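# Close the box with its lid, apples on plate

## Task

Set the lid back onto the box so the box is closed, and make sure that when the job ends both apples are sitting on the plate.

## Robot and tools

Robot: two arms, left_arm and right_arm, each with a parallel two-finger gripper and a wrist camera. Two fixed head cameras, cam_head_left and cam_head_right (672x504 each), sit on a stand behind the arms.

Frames. The scene frame has its origin at table-top height, halfway between the two nominal arm bases. +z is up, +x points out over the table, and left_arm is on the +y side. Arm names do not match image sides. Actual bases: left_arm at (+0.026, +0.309, +0.024) m, right_arm at (+0.017, -0.325, +0.027) m, both nearly unrotated. Each arm reports its hand pose, velocities and Hand target in its own base frame. Fixed cameras and the table use the scene frame. Motion offsets use the current Hand target's own axes. The gripper's fingers point along its +z, and they open and close along its y. end_effector_position is the spot between the finger pads, just behind the tips.

execute_actions(actions, cameras). actions is a list of actions. Each action is a table of 1 to 15 rows, one row per 1/30 s step. A shorter table repeats its last row to fill 15 steps, and each action lasts 0.5 s. Every row has 14 numbers in [-1, 1]. The first 7 are for left_arm: dx, dy, dz, rx, ry, rz, opening. The next 7 are the same for right_arm. Send all 14 even if only one arm moves. dx..rz are an offset, not a pose. They are measured from that arm's Hand target at the start of the action, along the Hand target's axes. Every row counts from that same start, not from the row before it. 1.0 equals 0.6 m or 180 degrees. rx, ry, rz form a single rotation vector. Opening is absolute: +1 is fully open (about 87 mm between pads), +0.5 is about 69 mm, 0 about 43 mm, -0.5 about 18 mm, -1 closed. Sending 0 for an arm's six pose numbers re-commands its current Hand target. Its opening number is always a command, so repeat the present one to leave a gripper unchanged. cameras lists camera names, ["all"] or []. With an empty actions list you get images by default and a full status report.

move(target, speed, blend, opening_speed, blocking, cameras). target is one 14-number row laid out as above, or a list of up to 15 such rows. Each row is an offset from the Hand targets at the moment the move starts, never from the previous row. Each gripper follows a straight path. speed is the top path speed in m/s, from 0.002 to 2.9 (default 0.25), with turning capped at twice that in rad/s. Give one value, or one per row. blend, in metres, rounds corners between listed rows; 0 stops at each. opening_speed sets finger rate per second on the -1..+1 scale, minimum 0.2. blocking=false returns after about 0.5 s while the motion continues. A move lasts at most 10 s. The result adds a move: line whose ending is done, off_target, moving, held or fault, plus limits such as paced (the pose was clipped) or held (steps were withheld). done means that arm rests within 10 mm and 2 degrees of its target. It does not mean the arm is touching something.

wait(seconds 0 to 10) lets time run with the last commands held. stop brakes a running move. zoom_image(camera, region) magnifies [x0, y0, x1, y1] pixels of the newest image from cam_head_left or cam_head_right, at most 504 by 504. read_manual gives licence text only. finished_scene(scene) ends the current scene and takes its number. The goal must already hold without the robot touching anything.

Result lines: end_effector_position (m) and end_effector_quat_wxyz per arm; Hand target (the base for the next offsets); Tool commands; grip_measured, on the same scale as the opening; Joint positions, where the gripper reads 0 closed to 1 open; Joint velocities, which may be summarised as within noise; and joint torques, which include the arm's own weight.

Practical notes. Grippers often stop short of the target or droop and tilt, especially at long reach. Check the pose after each move, then send the missing offset or correct the tilt. Each control step limits the commanded orientation to 40 degrees from the measured one. To grip, first note grip_measured at contact, then command about 0.04 below it for a firm hold. Use less margin for a gentler hold.

Avoid the following:
- Letting anything fall off the table or leaving it there.
- Dropping items, or releasing them while they are still moving.
- Fast contacts and hard pushes against the table or heavy fixtures.
- Any contact or pinch between the two arms, including one gripper closing on the other's fingers. The clearance check does not prevent gripper-to-gripper contact.
- Pulling on a wrist camera cable.
- Paths close to an arm's own base. Route around the base instead.
- Arms held outstretched, carrying loads or pushing into unreachable poses. This heats the motors: MOTOR HOT appears at 75 °C, the arm folds and stops at 90 °C, and it collapses at 100 °C.

A loose object may occasionally be nudged by an outside push.

Each tool is called after ">>>" as name(argument=value, ...) on one line, values as JSON.

## Session

>>> execute_actions(actions=[])

Scene clock: 0.00 s.
left_arm: end_effector_position=(+0.3445, -0.1145, +0.1626) grip_measured=+0.977 end_effector_quat_wxyz=(+0.517, +0.070, +0.827, -0.209) | right_arm: end_effector_position=(+0.2951, +0.0817, +0.2175) grip_measured=+0.992 end_effector_quat_wxyz=(+0.583, -0.033, +0.729, +0.357)
Joint positions: left_arm=[-0.167 1.134 0.663 0.065 0.28 -0.183 0.988] | right_arm=[-0.193 0.837 0.448 0.297 -0.786 0.439 0.996]
Joint velocities: within noise
Joint torques (N m): no reading
Heat: left arm: 39 °C; right arm: 39 °C.
Hand target: left_arm +0.3479, -0.1151, +0.1732; +0.529, +0.072, +0.819, -0.211 | right_arm +0.2961, +0.0815, +0.2238; +0.590, -0.037, +0.724, +0.356
Tool commands: left_gripper/opening=+1.0 right_gripper/opening=+1.0

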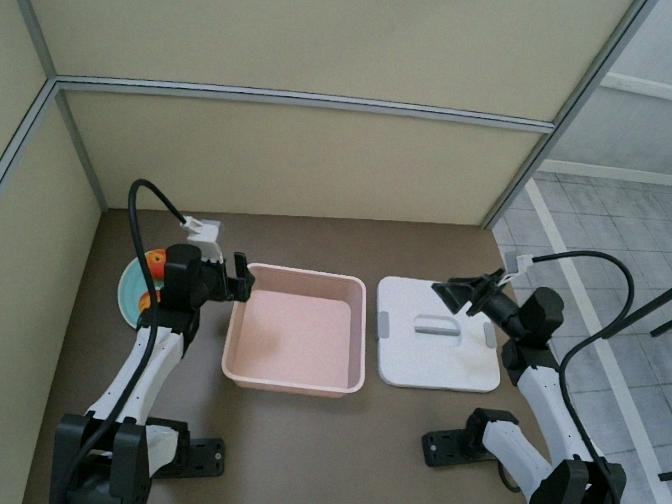

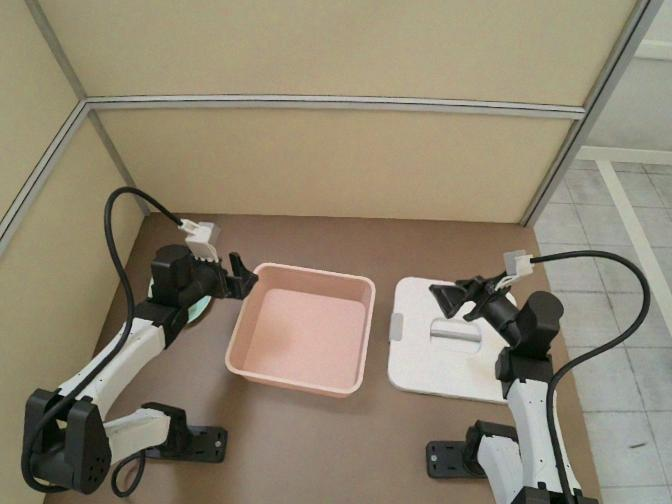

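>>> move(target=[-0.0125,0.1365,-0.357,0,0,0,1,0.1267,-0.1737,-0.0653,-0.125,0.506,-0.368,0.1], speed=0.5, cameras=["all"])

>>> zoom_image(camera="cam_head_left", region=[120, 220, 390, 410])

>>> zoom_image(camera="cam_head_right", region=[120, 220, 390, 410])

>>> zoom_image(camera="cam_head_right", region=[370, 250, 530, 410])

>>> zoom_image(camera="cam_head_left", region=[350, 250, 510, 410])

Scene clock: 18.23 s.
left_arm: end_effector_position=(+0.1968, +0.0468, +0.2249) grip_measured=+0.977 end_effector_quat_wxyz=(+0.517, +0.065, +0.826, -0.215) | right_arm: end_effector_position=(+0.2903, +0.0098, +0.1097) grip_measured=+0.100 end_effector_quat_wxyz=(-0.005, +0.702, -0.712, +0.001)
Joint positions: left_arm=[1.058 1.06 1.047 -1.457 1.187 1.148 0.988] | right_arm=[0.173 1.652 1.344 -1.253 -0.004 -1.385 0.55]
Joint torques (N m): left_arm=[0.69 -0.77 7.84 0.45 0.86 0.2] | right_arm=[0.46 -5.74 5.05 0.25 0.05 -0.31]
Heat: left arm: 41 °C; right arm: 40 °C.
Hand target: left_arm +0.1999, +0.0497, +0.2333; +0.529, +0.072, +0.819, -0.210 | right_arm +0.2902, +0.0097, +0.1100; +0.000, +0.707, -0.707, +0.001
Off the commanded pose: left_arm 0.009 m, 2 deg | right_arm 0.000 m, 1 deg.
move: done

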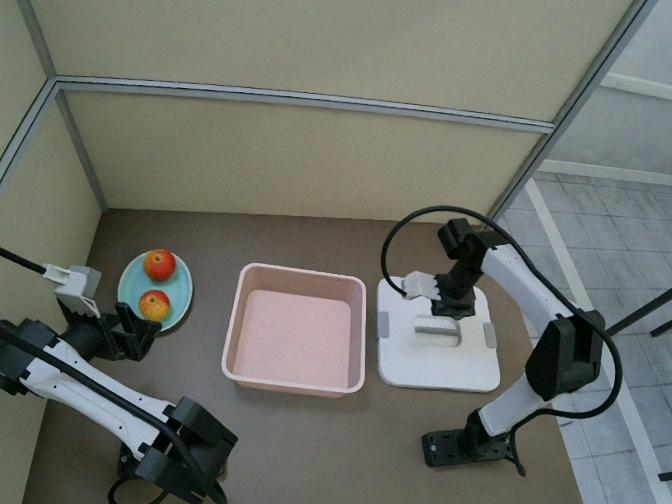

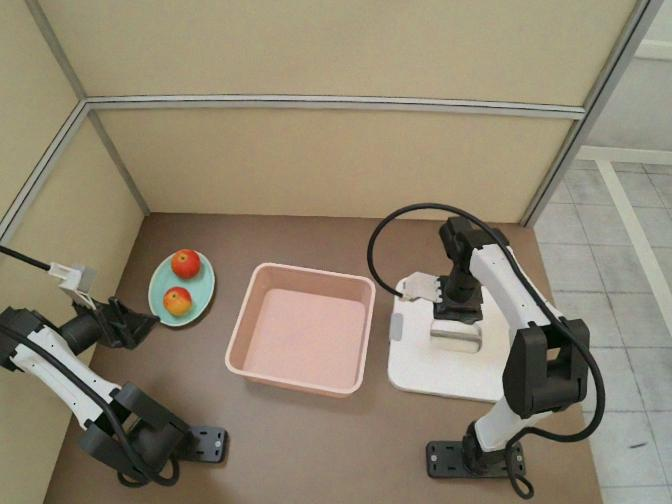

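Scaled by 1.867 from the camera's 672x504 image, which has a finer 960x720 frame.

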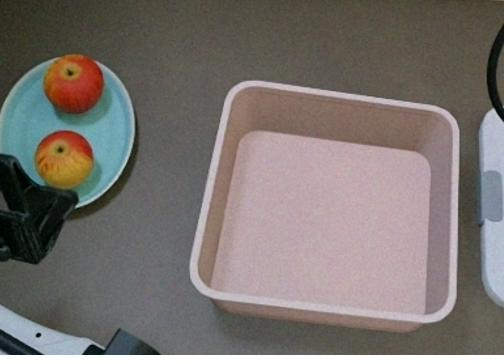

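Scaled by 1.867 from the camera's 672x504 image, which has a finer 960x720 frame.

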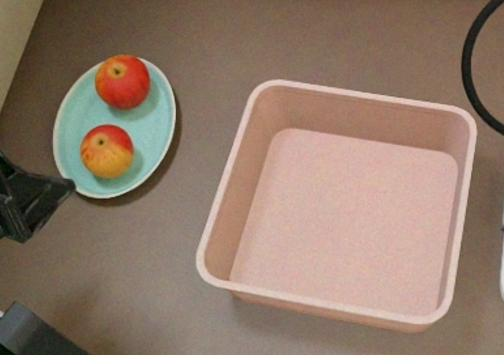

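Scaled by 3.150 from the camera's 672x504 image, which has a finer 960x720 frame.

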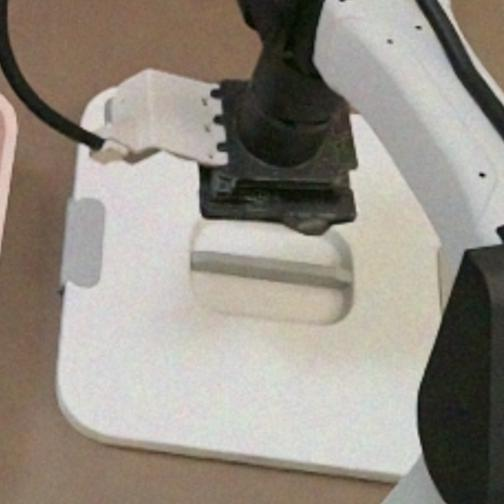

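Scaled by 3.150 from the camera's 672x504 image, which has a finer 960x720 frame.

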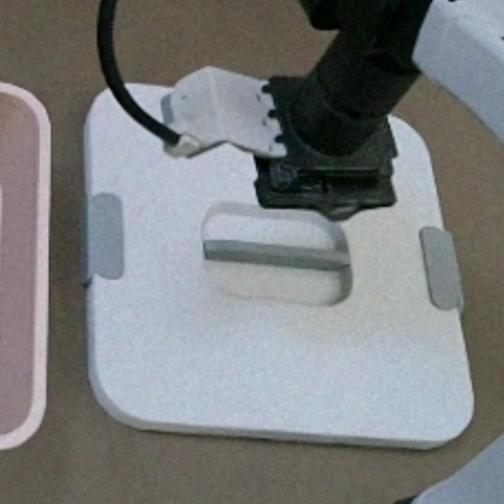

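>>> move(target=[[0,0,0,0,0,0,1,0.005,0,0.12,0,0,0.036,0.1],[0,0,0,0,0,0,1,0.005,0,0.197,0,0,0.036,0.1],[0,0,0,0,0,0,1,0.005,0,0.197,0,0,0.036,-0.99]], speed=[0.2,0.1,0.1], blend=[0.02,0,0], opening_speed=0.8, cameras=["all"])

>>> zoom_image(camera="cam_head_right", region=[370, 250, 530, 410])

Scene clock: 34.90 s.
left_arm: end_effector_position=(+0.1968, +0.0467, +0.2248) grip_measured=+0.977 end_effector_quat_wxyz=(+0.517, +0.066, +0.826, -0.215) | right_arm: end_effector_position=(+0.2891, +0.0083, -0.0061) grip_measured=-0.698 end_effector_quat_wxyz=(-0.001, -0.668, +0.744, +0.001)
Joint positions: left_arm=[1.058 1.06 1.047 -1.457 1.187 1.148 0.988] | right_arm=[0.167 1.802 1.034 -0.805 -0.001 -1.296 0.151]
Joint torques (N m): left_arm=[0.58 -0.91 7.8 0.42 0.77 0.22] | right_arm=[-0.44 -6.37 3.71 0.43 0.01 -0.15]
Heat: left arm: 43 °C; right arm: 41 °C.
Hand target: left_arm +0.1998, +0.0496, +0.2332; +0.529, +0.072, +0.819, -0.210 | right_arm +0.2903, +0.0067, -0.0083; +0.000, -0.666, +0.746, -0.001
Off the commanded pose: left_arm 0.009 m, 2 deg | right_arm 0.003 m, 0 deg.
move: done

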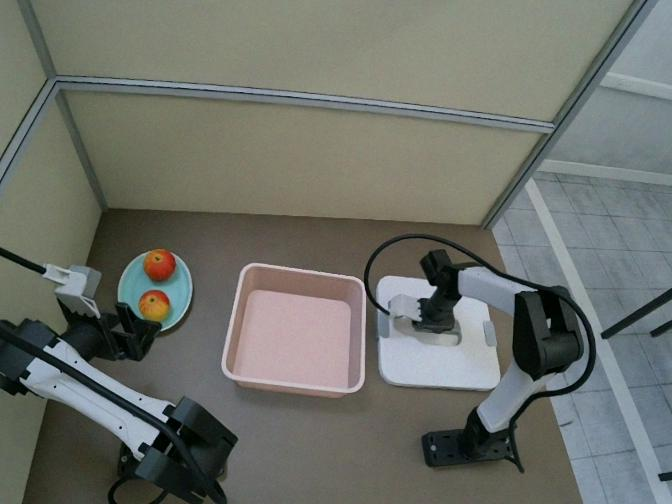

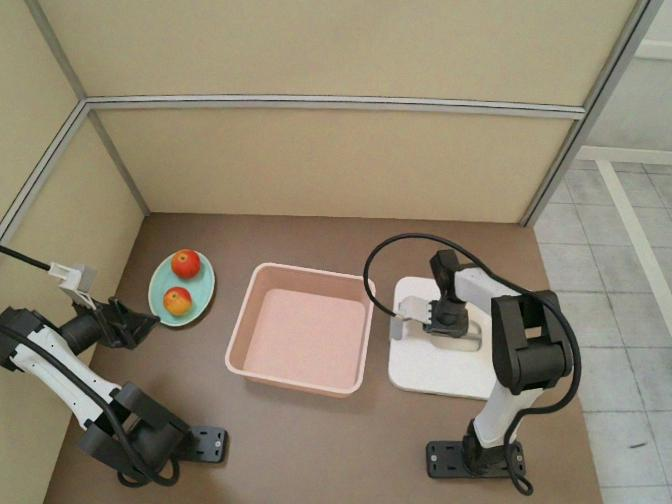

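Scaled by 3.150 from the camera's 672x504 image, which has a finer 960x720 frame.

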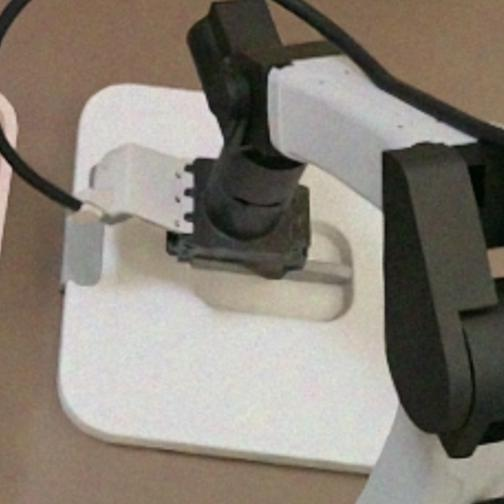

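>>> move(target=[[0,0,0,0,0,0,1,0,0,-0.235,0,0,0,-0.99],[0,0,0,0,0,0,1,-0.6164,0.082,-0.235,0,0,0.008,-0.99]], speed=[0.18,0.22], blend=0.02, cameras=["all"])

>>> zoom_image(camera="cam_head_right", region=[190, 190, 430, 430])

>>> zoom_image(camera="cam_head_left", region=[190, 190, 430, 430])

Scene clock: 53.83 s.
left_arm: end_effector_position=(+0.1968, +0.0467, +0.2248) grip_measured=+0.977 end_effector_quat_wxyz=(+0.517, +0.066, +0.826, -0.215) | right_arm: end_effector_position=(+0.2758, +0.3747, +0.1264) grip_measured=-0.698 end_effector_quat_wxyz=(+0.083, -0.665, +0.742, +0.021)
Joint positions: left_arm=[1.058 1.06 1.047 -1.457 1.187 1.148 0.988] | right_arm=[0.978 2.479 2.658 -1.578 0 -0.483 0.151]
Joint torques (N m): left_arm=[0.66 -0.95 7.62 0.42 0.79 0.15] | right_arm=[-0.36 -11.07 6.71 0.82 0.13 -0.04]
Heat: left arm: 44 °C; right arm: 41 °C.
Hand target: left_arm +0.1998, +0.0496, +0.2332; +0.529, +0.072, +0.819, -0.210 | right_arm +0.2830, +0.3797, +0.1325; +0.000, -0.657, +0.754, -0.001
Off the commanded pose: left_arm 0.009 m, 2 deg | right_arm 0.011 m, 10 deg.
joint read past its limit (right arm) — joint 4 (wrist pitch), lower limit.
joint sent to its limit (right arm) — joint 4 (wrist pitch), lower limit. The joint targets are off in orientation, not in position.
move: off_target (right_arm)

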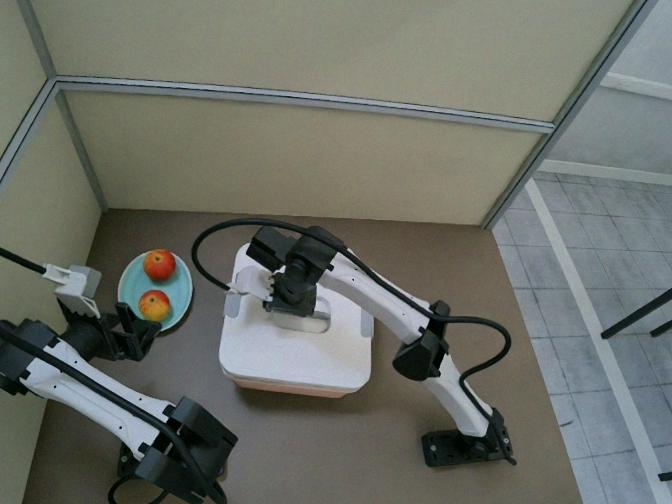

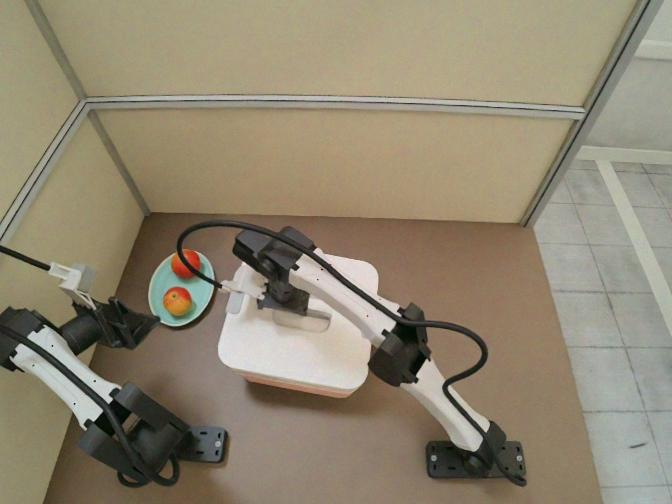

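Scaled by 2.100 from the camera's 672x504 image, which has a finer 960x720 frame.

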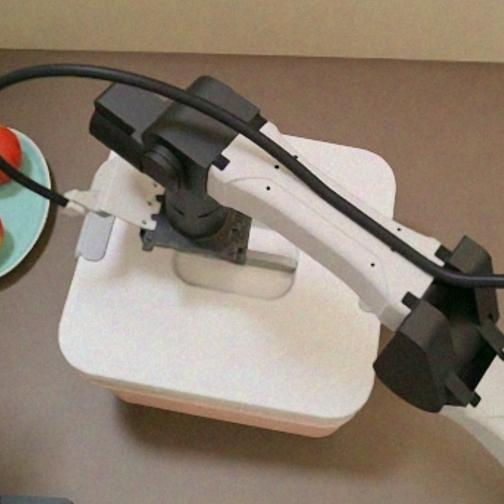

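Scaled by 2.100 from the camera's 672x504 image, which has a finer 960x720 frame.

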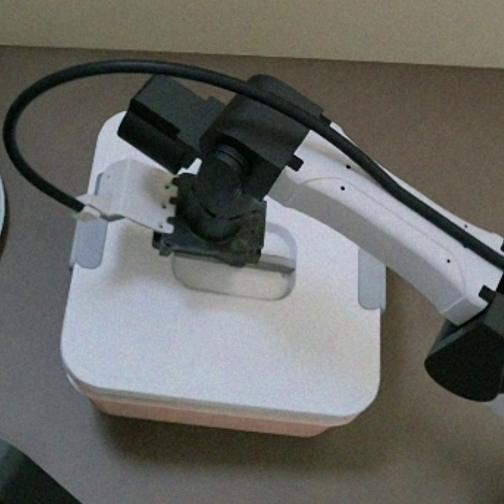

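>>> move(target=[0,0,0,0,0,0,1,0.003,0.003,0.06,0,0,0,-0.99], speed=0.1, cameras=["all"])

>>> zoom_image(camera="cam_head_right", region=[190, 190, 430, 430])

>>> zoom_image(camera="cam_head_left", region=[190, 190, 430, 430])

Scene clock: 64.87 s.
left_arm: end_effector_position=(+0.1968, +0.0467, +0.2248) grip_measured=+0.977 end_effector_quat_wxyz=(+0.517, +0.066, +0.826, -0.215) | right_arm: end_effector_position=(+0.2737, +0.3737, +0.0921) grip_measured=-0.698 end_effector_quat_wxyz=(+0.042, -0.662, +0.748, +0.013)
Joint positions: left_arm=[1.058 1.06 1.047 -1.457 1.187 1.148 0.988] | right_arm=[0.978 2.556 2.658 -1.584 -0.005 -0.47 0.151]
Joint torques (N m): left_arm=[0.58 -0.94 7.65 0.41 0.79 0.19] | right_arm=[-0.29 -11.96 5.7 0.74 0.15 -0.1]
Heat: left arm: 44 °C; right arm: 43 °C.
Hand target: left_arm +0.1998, +0.0496, +0.2332; +0.529, +0.072, +0.819, -0.210 | right_arm +0.2810, +0.3781, +0.0965; +0.000, -0.656, +0.754, -0.001
Off the commanded pose: left_arm 0.009 m, 2 deg | right_arm 0.010 m, 5 deg.
joint read past its limit (right arm) — joint 4 (wrist pitch), lower limit.
joint sent to its limit (right arm) — joint 4 (wrist pitch), lower limit. The joint targets are off in orientation, not in position.
move: off_target (right_arm)

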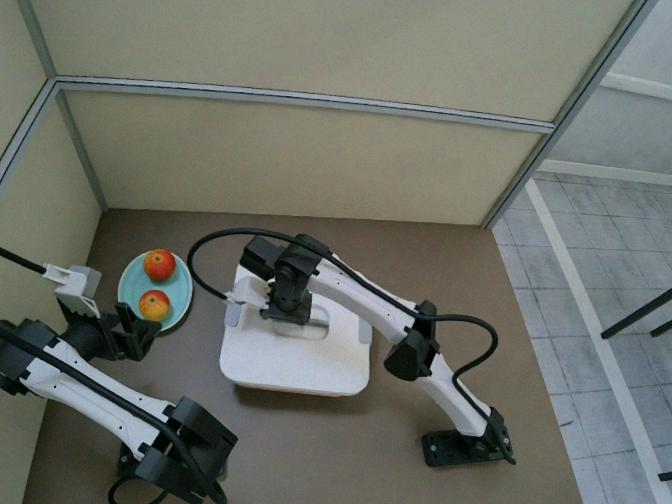

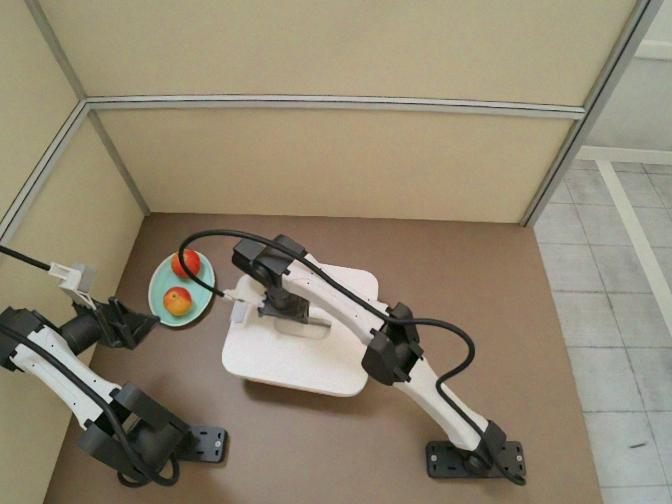

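Scaled by 2.100 from the camera's 672x504 image, which has a finer 960x720 frame.

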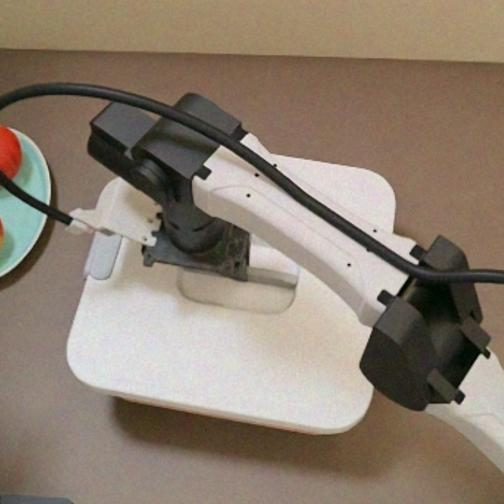

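Scaled by 2.100 from the camera's 672x504 image, which has a finer 960x720 frame.

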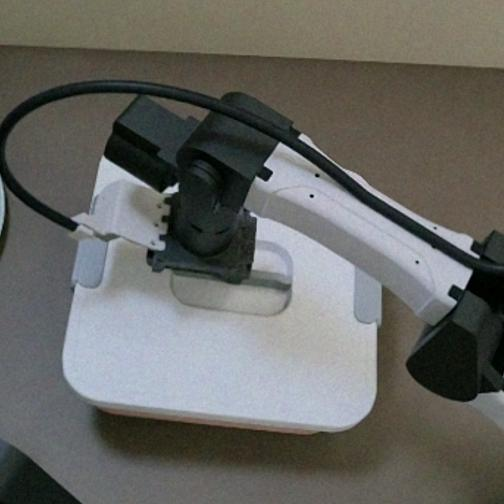

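>>> move(target=[0,0,0,0,0,0,1,-0.004,-0.003,0.035,0,0,0,-0.99], speed=0.06, cameras=["all"])

>>> zoom_image(camera="cam_head_right", region=[190, 190, 430, 430])

>>> zoom_image(camera="cam_head_left", region=[190, 190, 430, 430])

Scene clock: 70.87 s.
left_arm: end_effector_position=(+0.1968, +0.0467, +0.2248) grip_measured=+0.977 end_effector_quat_wxyz=(+0.517, +0.066, +0.826, -0.215) | right_arm: end_effector_position=(+0.2738, +0.3739, +0.0802) grip_measured=-0.698 end_effector_quat_wxyz=(+0.030, -0.662, +0.749, +0.010)
Joint positions: left_arm=[1.058 1.06 1.047 -1.457 1.187 1.148 0.988] | right_arm=[0.978 2.595 2.681 -1.594 -0.005 -0.47 0.151]
Joint torques (N m): left_arm=[0.85 -0.81 7.73 0.4 0.78 0.19] | right_arm=[-0.57 -10.41 6.05 0.77 0.12 -0.13]
Heat: left arm: 44 °C; right arm: 46 °C.
Hand target: left_arm +0.1998, +0.0496, +0.2332; +0.529, +0.072, +0.819, -0.210 | right_arm +0.2832, +0.3803, +0.0754; +0.000, -0.656, +0.754, -0.001
Off the commanded pose: left_arm 0.009 m, 2 deg | right_arm 0.012 m, 4 deg.
joint read past its limit (right arm) — joint 4 (wrist pitch), lower limit.
joint sent to its limit (right arm) — joint 4 (wrist pitch), lower limit. The joint targets are off in orientation, not in position.
move: off_target (right_arm)

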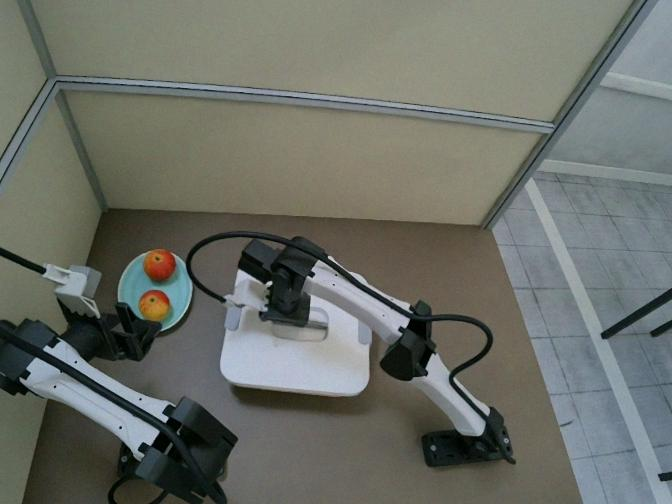

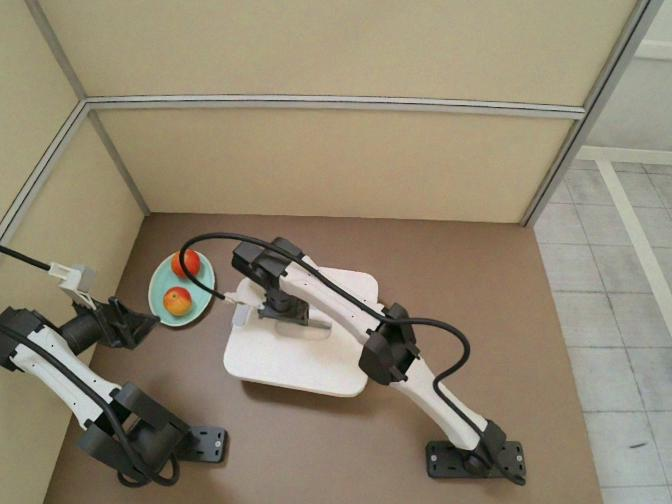

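Scaled by 2.100 from the camera's 672x504 image, which has a finer 960x720 frame.

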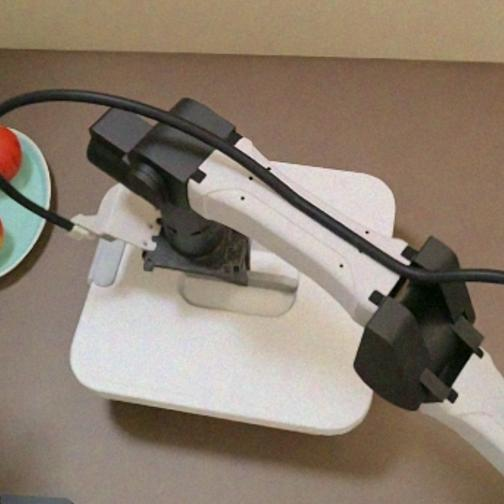

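Scaled by 2.100 from the camera's 672x504 image, which has a finer 960x720 frame.

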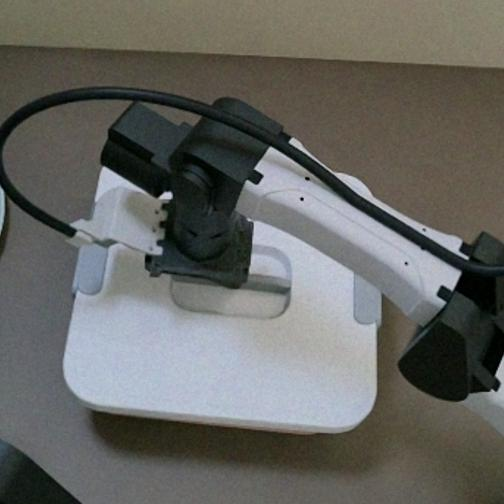

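>>> move(target=[[0,0,0,0,0,0,1,0,0,0.012,0,0,0,-0.99],[0,0,0,0,0,0,1,0,0,0.007,0,0,0,0.1]], speed=0.06, opening_speed=0.8, cameras=["all"])

>>> zoom_image(camera="cam_head_left", region=[190, 190, 430, 430])

Scene clock: 78.63 s.
left_arm: end_effector_position=(+0.1968, +0.0467, +0.2248) grip_measured=+0.977 end_effector_quat_wxyz=(+0.517, +0.066, +0.826, -0.215) | right_arm: end_effector_position=(+0.2846, +0.3748, +0.0786) grip_measured=+0.099 end_effector_quat_wxyz=(+0.045, -0.657, +0.752, +0.000)
Joint positions: left_arm=[1.058 1.06 1.047 -1.457 1.187 1.148 0.988] | right_arm=[0.97 2.605 2.694 -1.573 0.022 -0.468 0.55]
Joint torques (N m): left_arm=[0.66 -0.87 7.64 0.43 0.75 0.19] | right_arm=[0.27 -10.58 5.27 0.63 -0.13 -0.14]
Heat: left arm: 44 °C; right arm: 47 °C.
Hand target: left_arm +0.1998, +0.0496, +0.2332; +0.529, +0.072, +0.819, -0.210 | right_arm +0.2831, +0.3804, +0.0713; +0.000, -0.657, +0.754, -0.001
Off the commanded pose: left_arm 0.009 m, 2 deg | right_arm 0.009 m, 5 deg.
joint read past its limit (right arm) — joint 4 (wrist pitch), lower limit.
joint sent to its limit (right arm) — joint 4 (wrist pitch), lower limit. The joint targets are off in orientation, not in position.
move: off_target (right_arm); target 2's new opening was sent with right_arm's hand 0.014 m and 4 deg from that target

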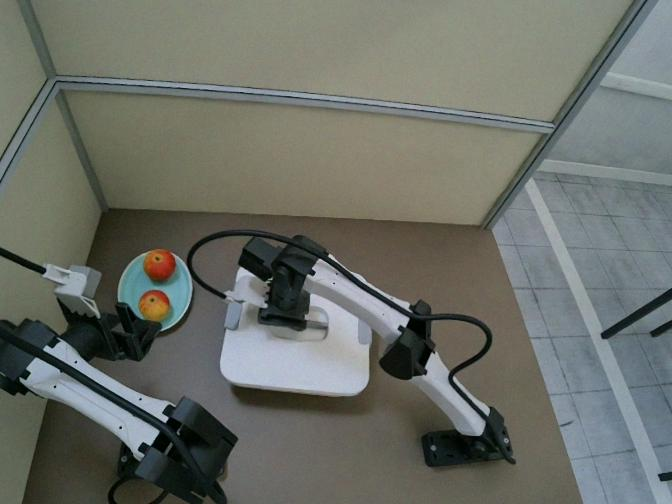

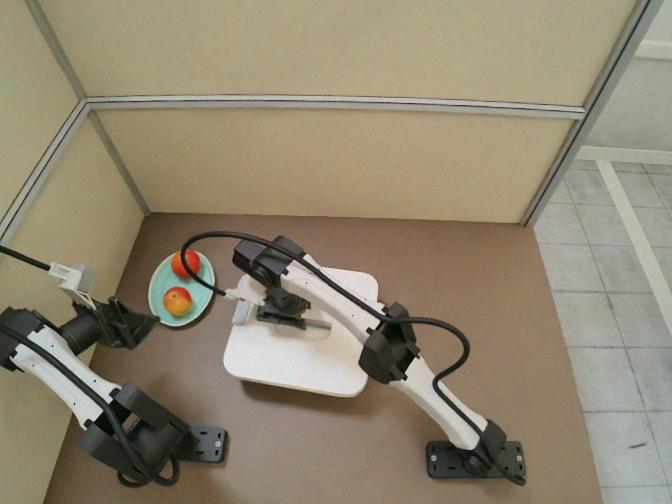

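Scaled by 2.100 from the camera's 672x504 image, which has a finer 960x720 frame.

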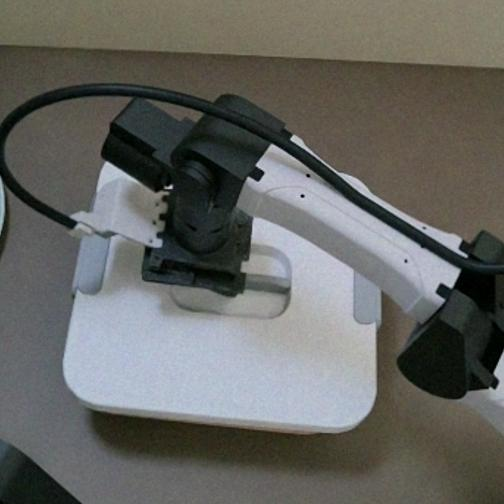

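>>> move(target=[[0,0,0,0,0,0,1,0,0.012,-0.1,0,0,0,0.1],[0,0,0,0,0,0,1,0.45,0.0,-0.2,0,0,0,0.1]], speed=[0.15,0.3], blend=0.015, cameras=["all"])

>>> zoom_image(camera="cam_head_left", region=[190, 220, 400, 430])

>>> zoom_image(camera="cam_head_right", region=[190, 220, 400, 430])

Scene clock: 86.23 s.
left_arm: end_effector_position=(+0.1968, +0.0467, +0.2248) grip_measured=+0.977 end_effector_quat_wxyz=(+0.517, +0.066, +0.826, -0.215) | right_arm: end_effector_position=(+0.2470, +0.1119, +0.1887) grip_measured=+0.100 end_effector_quat_wxyz=(+0.004, -0.653, +0.758, -0.007)
Joint positions: left_arm=[1.058 1.06 1.047 -1.457 1.187 1.148 0.988] | right_arm=[0.551 1.68 1.689 -1.57 0.012 -0.871 0.55]
Joint velocities: left_arm=[within noise] | right_arm=[0.002 -0.007 0.002 -0.168 -0.051 -0.022 -0.001]
Joint torques (N m): left_arm=[0.73 -1.01 7.61 0.37 0.78 0.19] | right_arm=[0.2 -7.42 3.95 0.38 -0.05 -0.25]
Heat: left arm: 45 °C; right arm: 48 °C.
Hand target: left_arm +0.1998, +0.0496, +0.2332; +0.529, +0.072, +0.819, -0.210 | right_arm +0.2458, +0.1129, +0.1914; +0.000, -0.657, +0.754, -0.001
Off the commanded pose: left_arm 0.009 m, 2 deg | right_arm 0.003 m, 1 deg.
joint read past its limit (right arm) — joint 4 (wrist pitch), lower limit.
joint sent to its limit (right arm) — joint 4 (wrist pitch), lower limit. The joint targets still meet the commanded pose.
move: done

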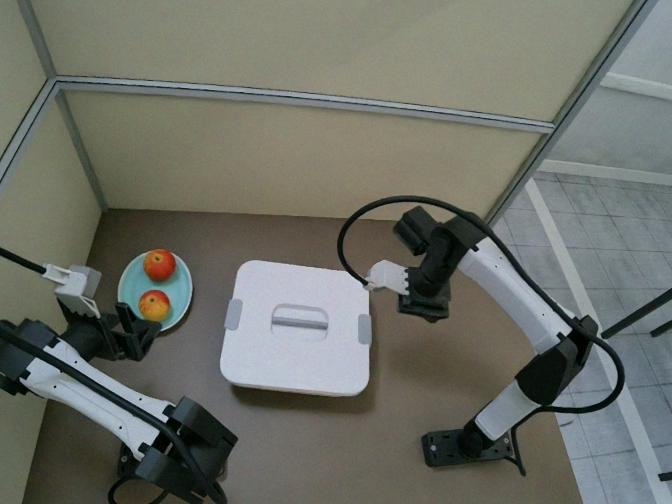

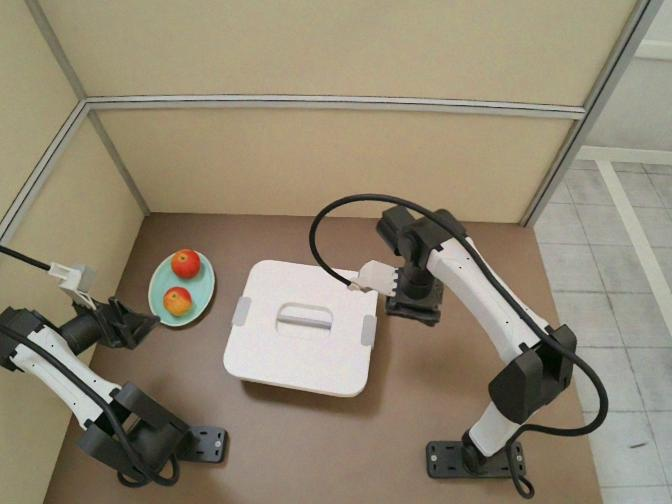

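Scaled by 2.400 from the camera's 672x504 image, which has a finer 960x720 frame.

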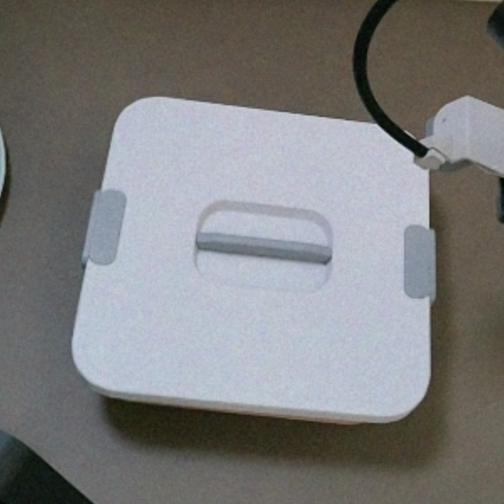

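Scaled by 2.400 from the camera's 672x504 image, which has a finer 960x720 frame.

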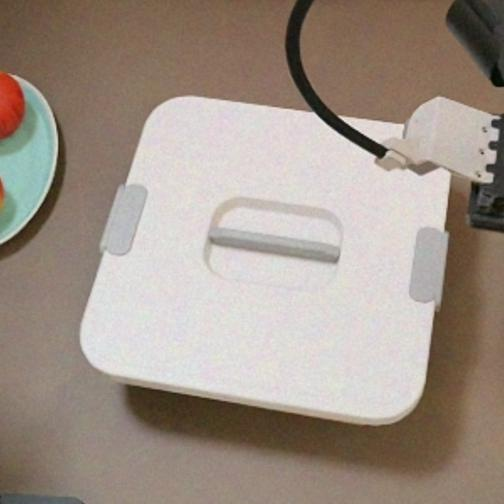

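>>> zoom_image(camera="cam_head_right", region=[215, 350, 305, 410])

>>> zoom_image(camera="cam_head_right", region=[295, 350, 385, 410])

>>> zoom_image(camera="cam_head_left", region=[295, 350, 385, 410])

>>> zoom_image(camera="cam_head_left", region=[210, 350, 300, 410])

Scaled by 5.600 from the camera's 672x504 image, which has a finer 960x720 frame.

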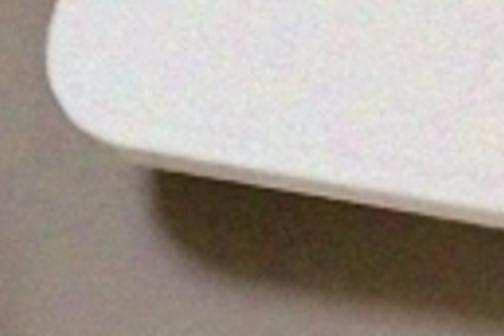

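Scaled by 5.600 from the camera's 672x504 image, which has a finer 960x720 frame.

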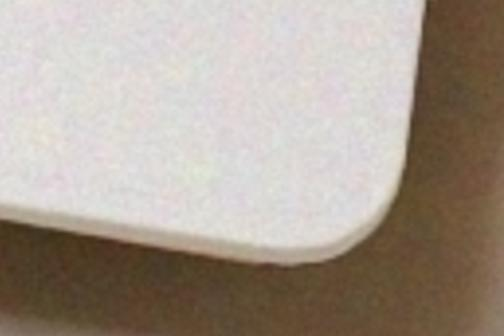

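Scaled by 5.600 from the camera's 672x504 image, which has a finer 960x720 frame.

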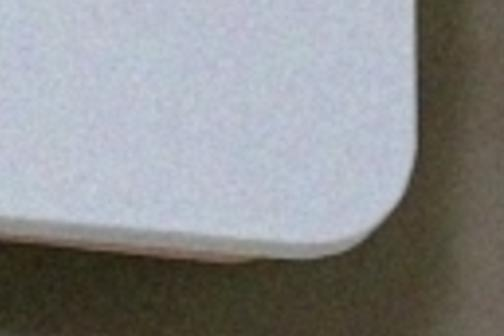

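Scaled by 5.600 from the camera's 672x504 image, which has a finer 960x720 frame.

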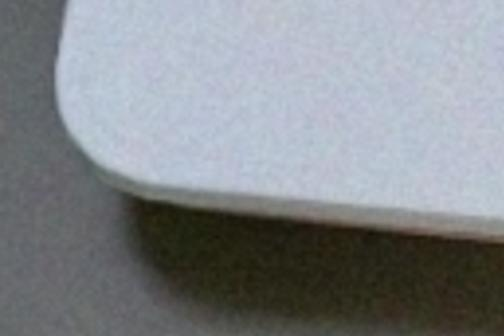

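>>> finished_scene(scene=2)

The scene is finished: the task was done.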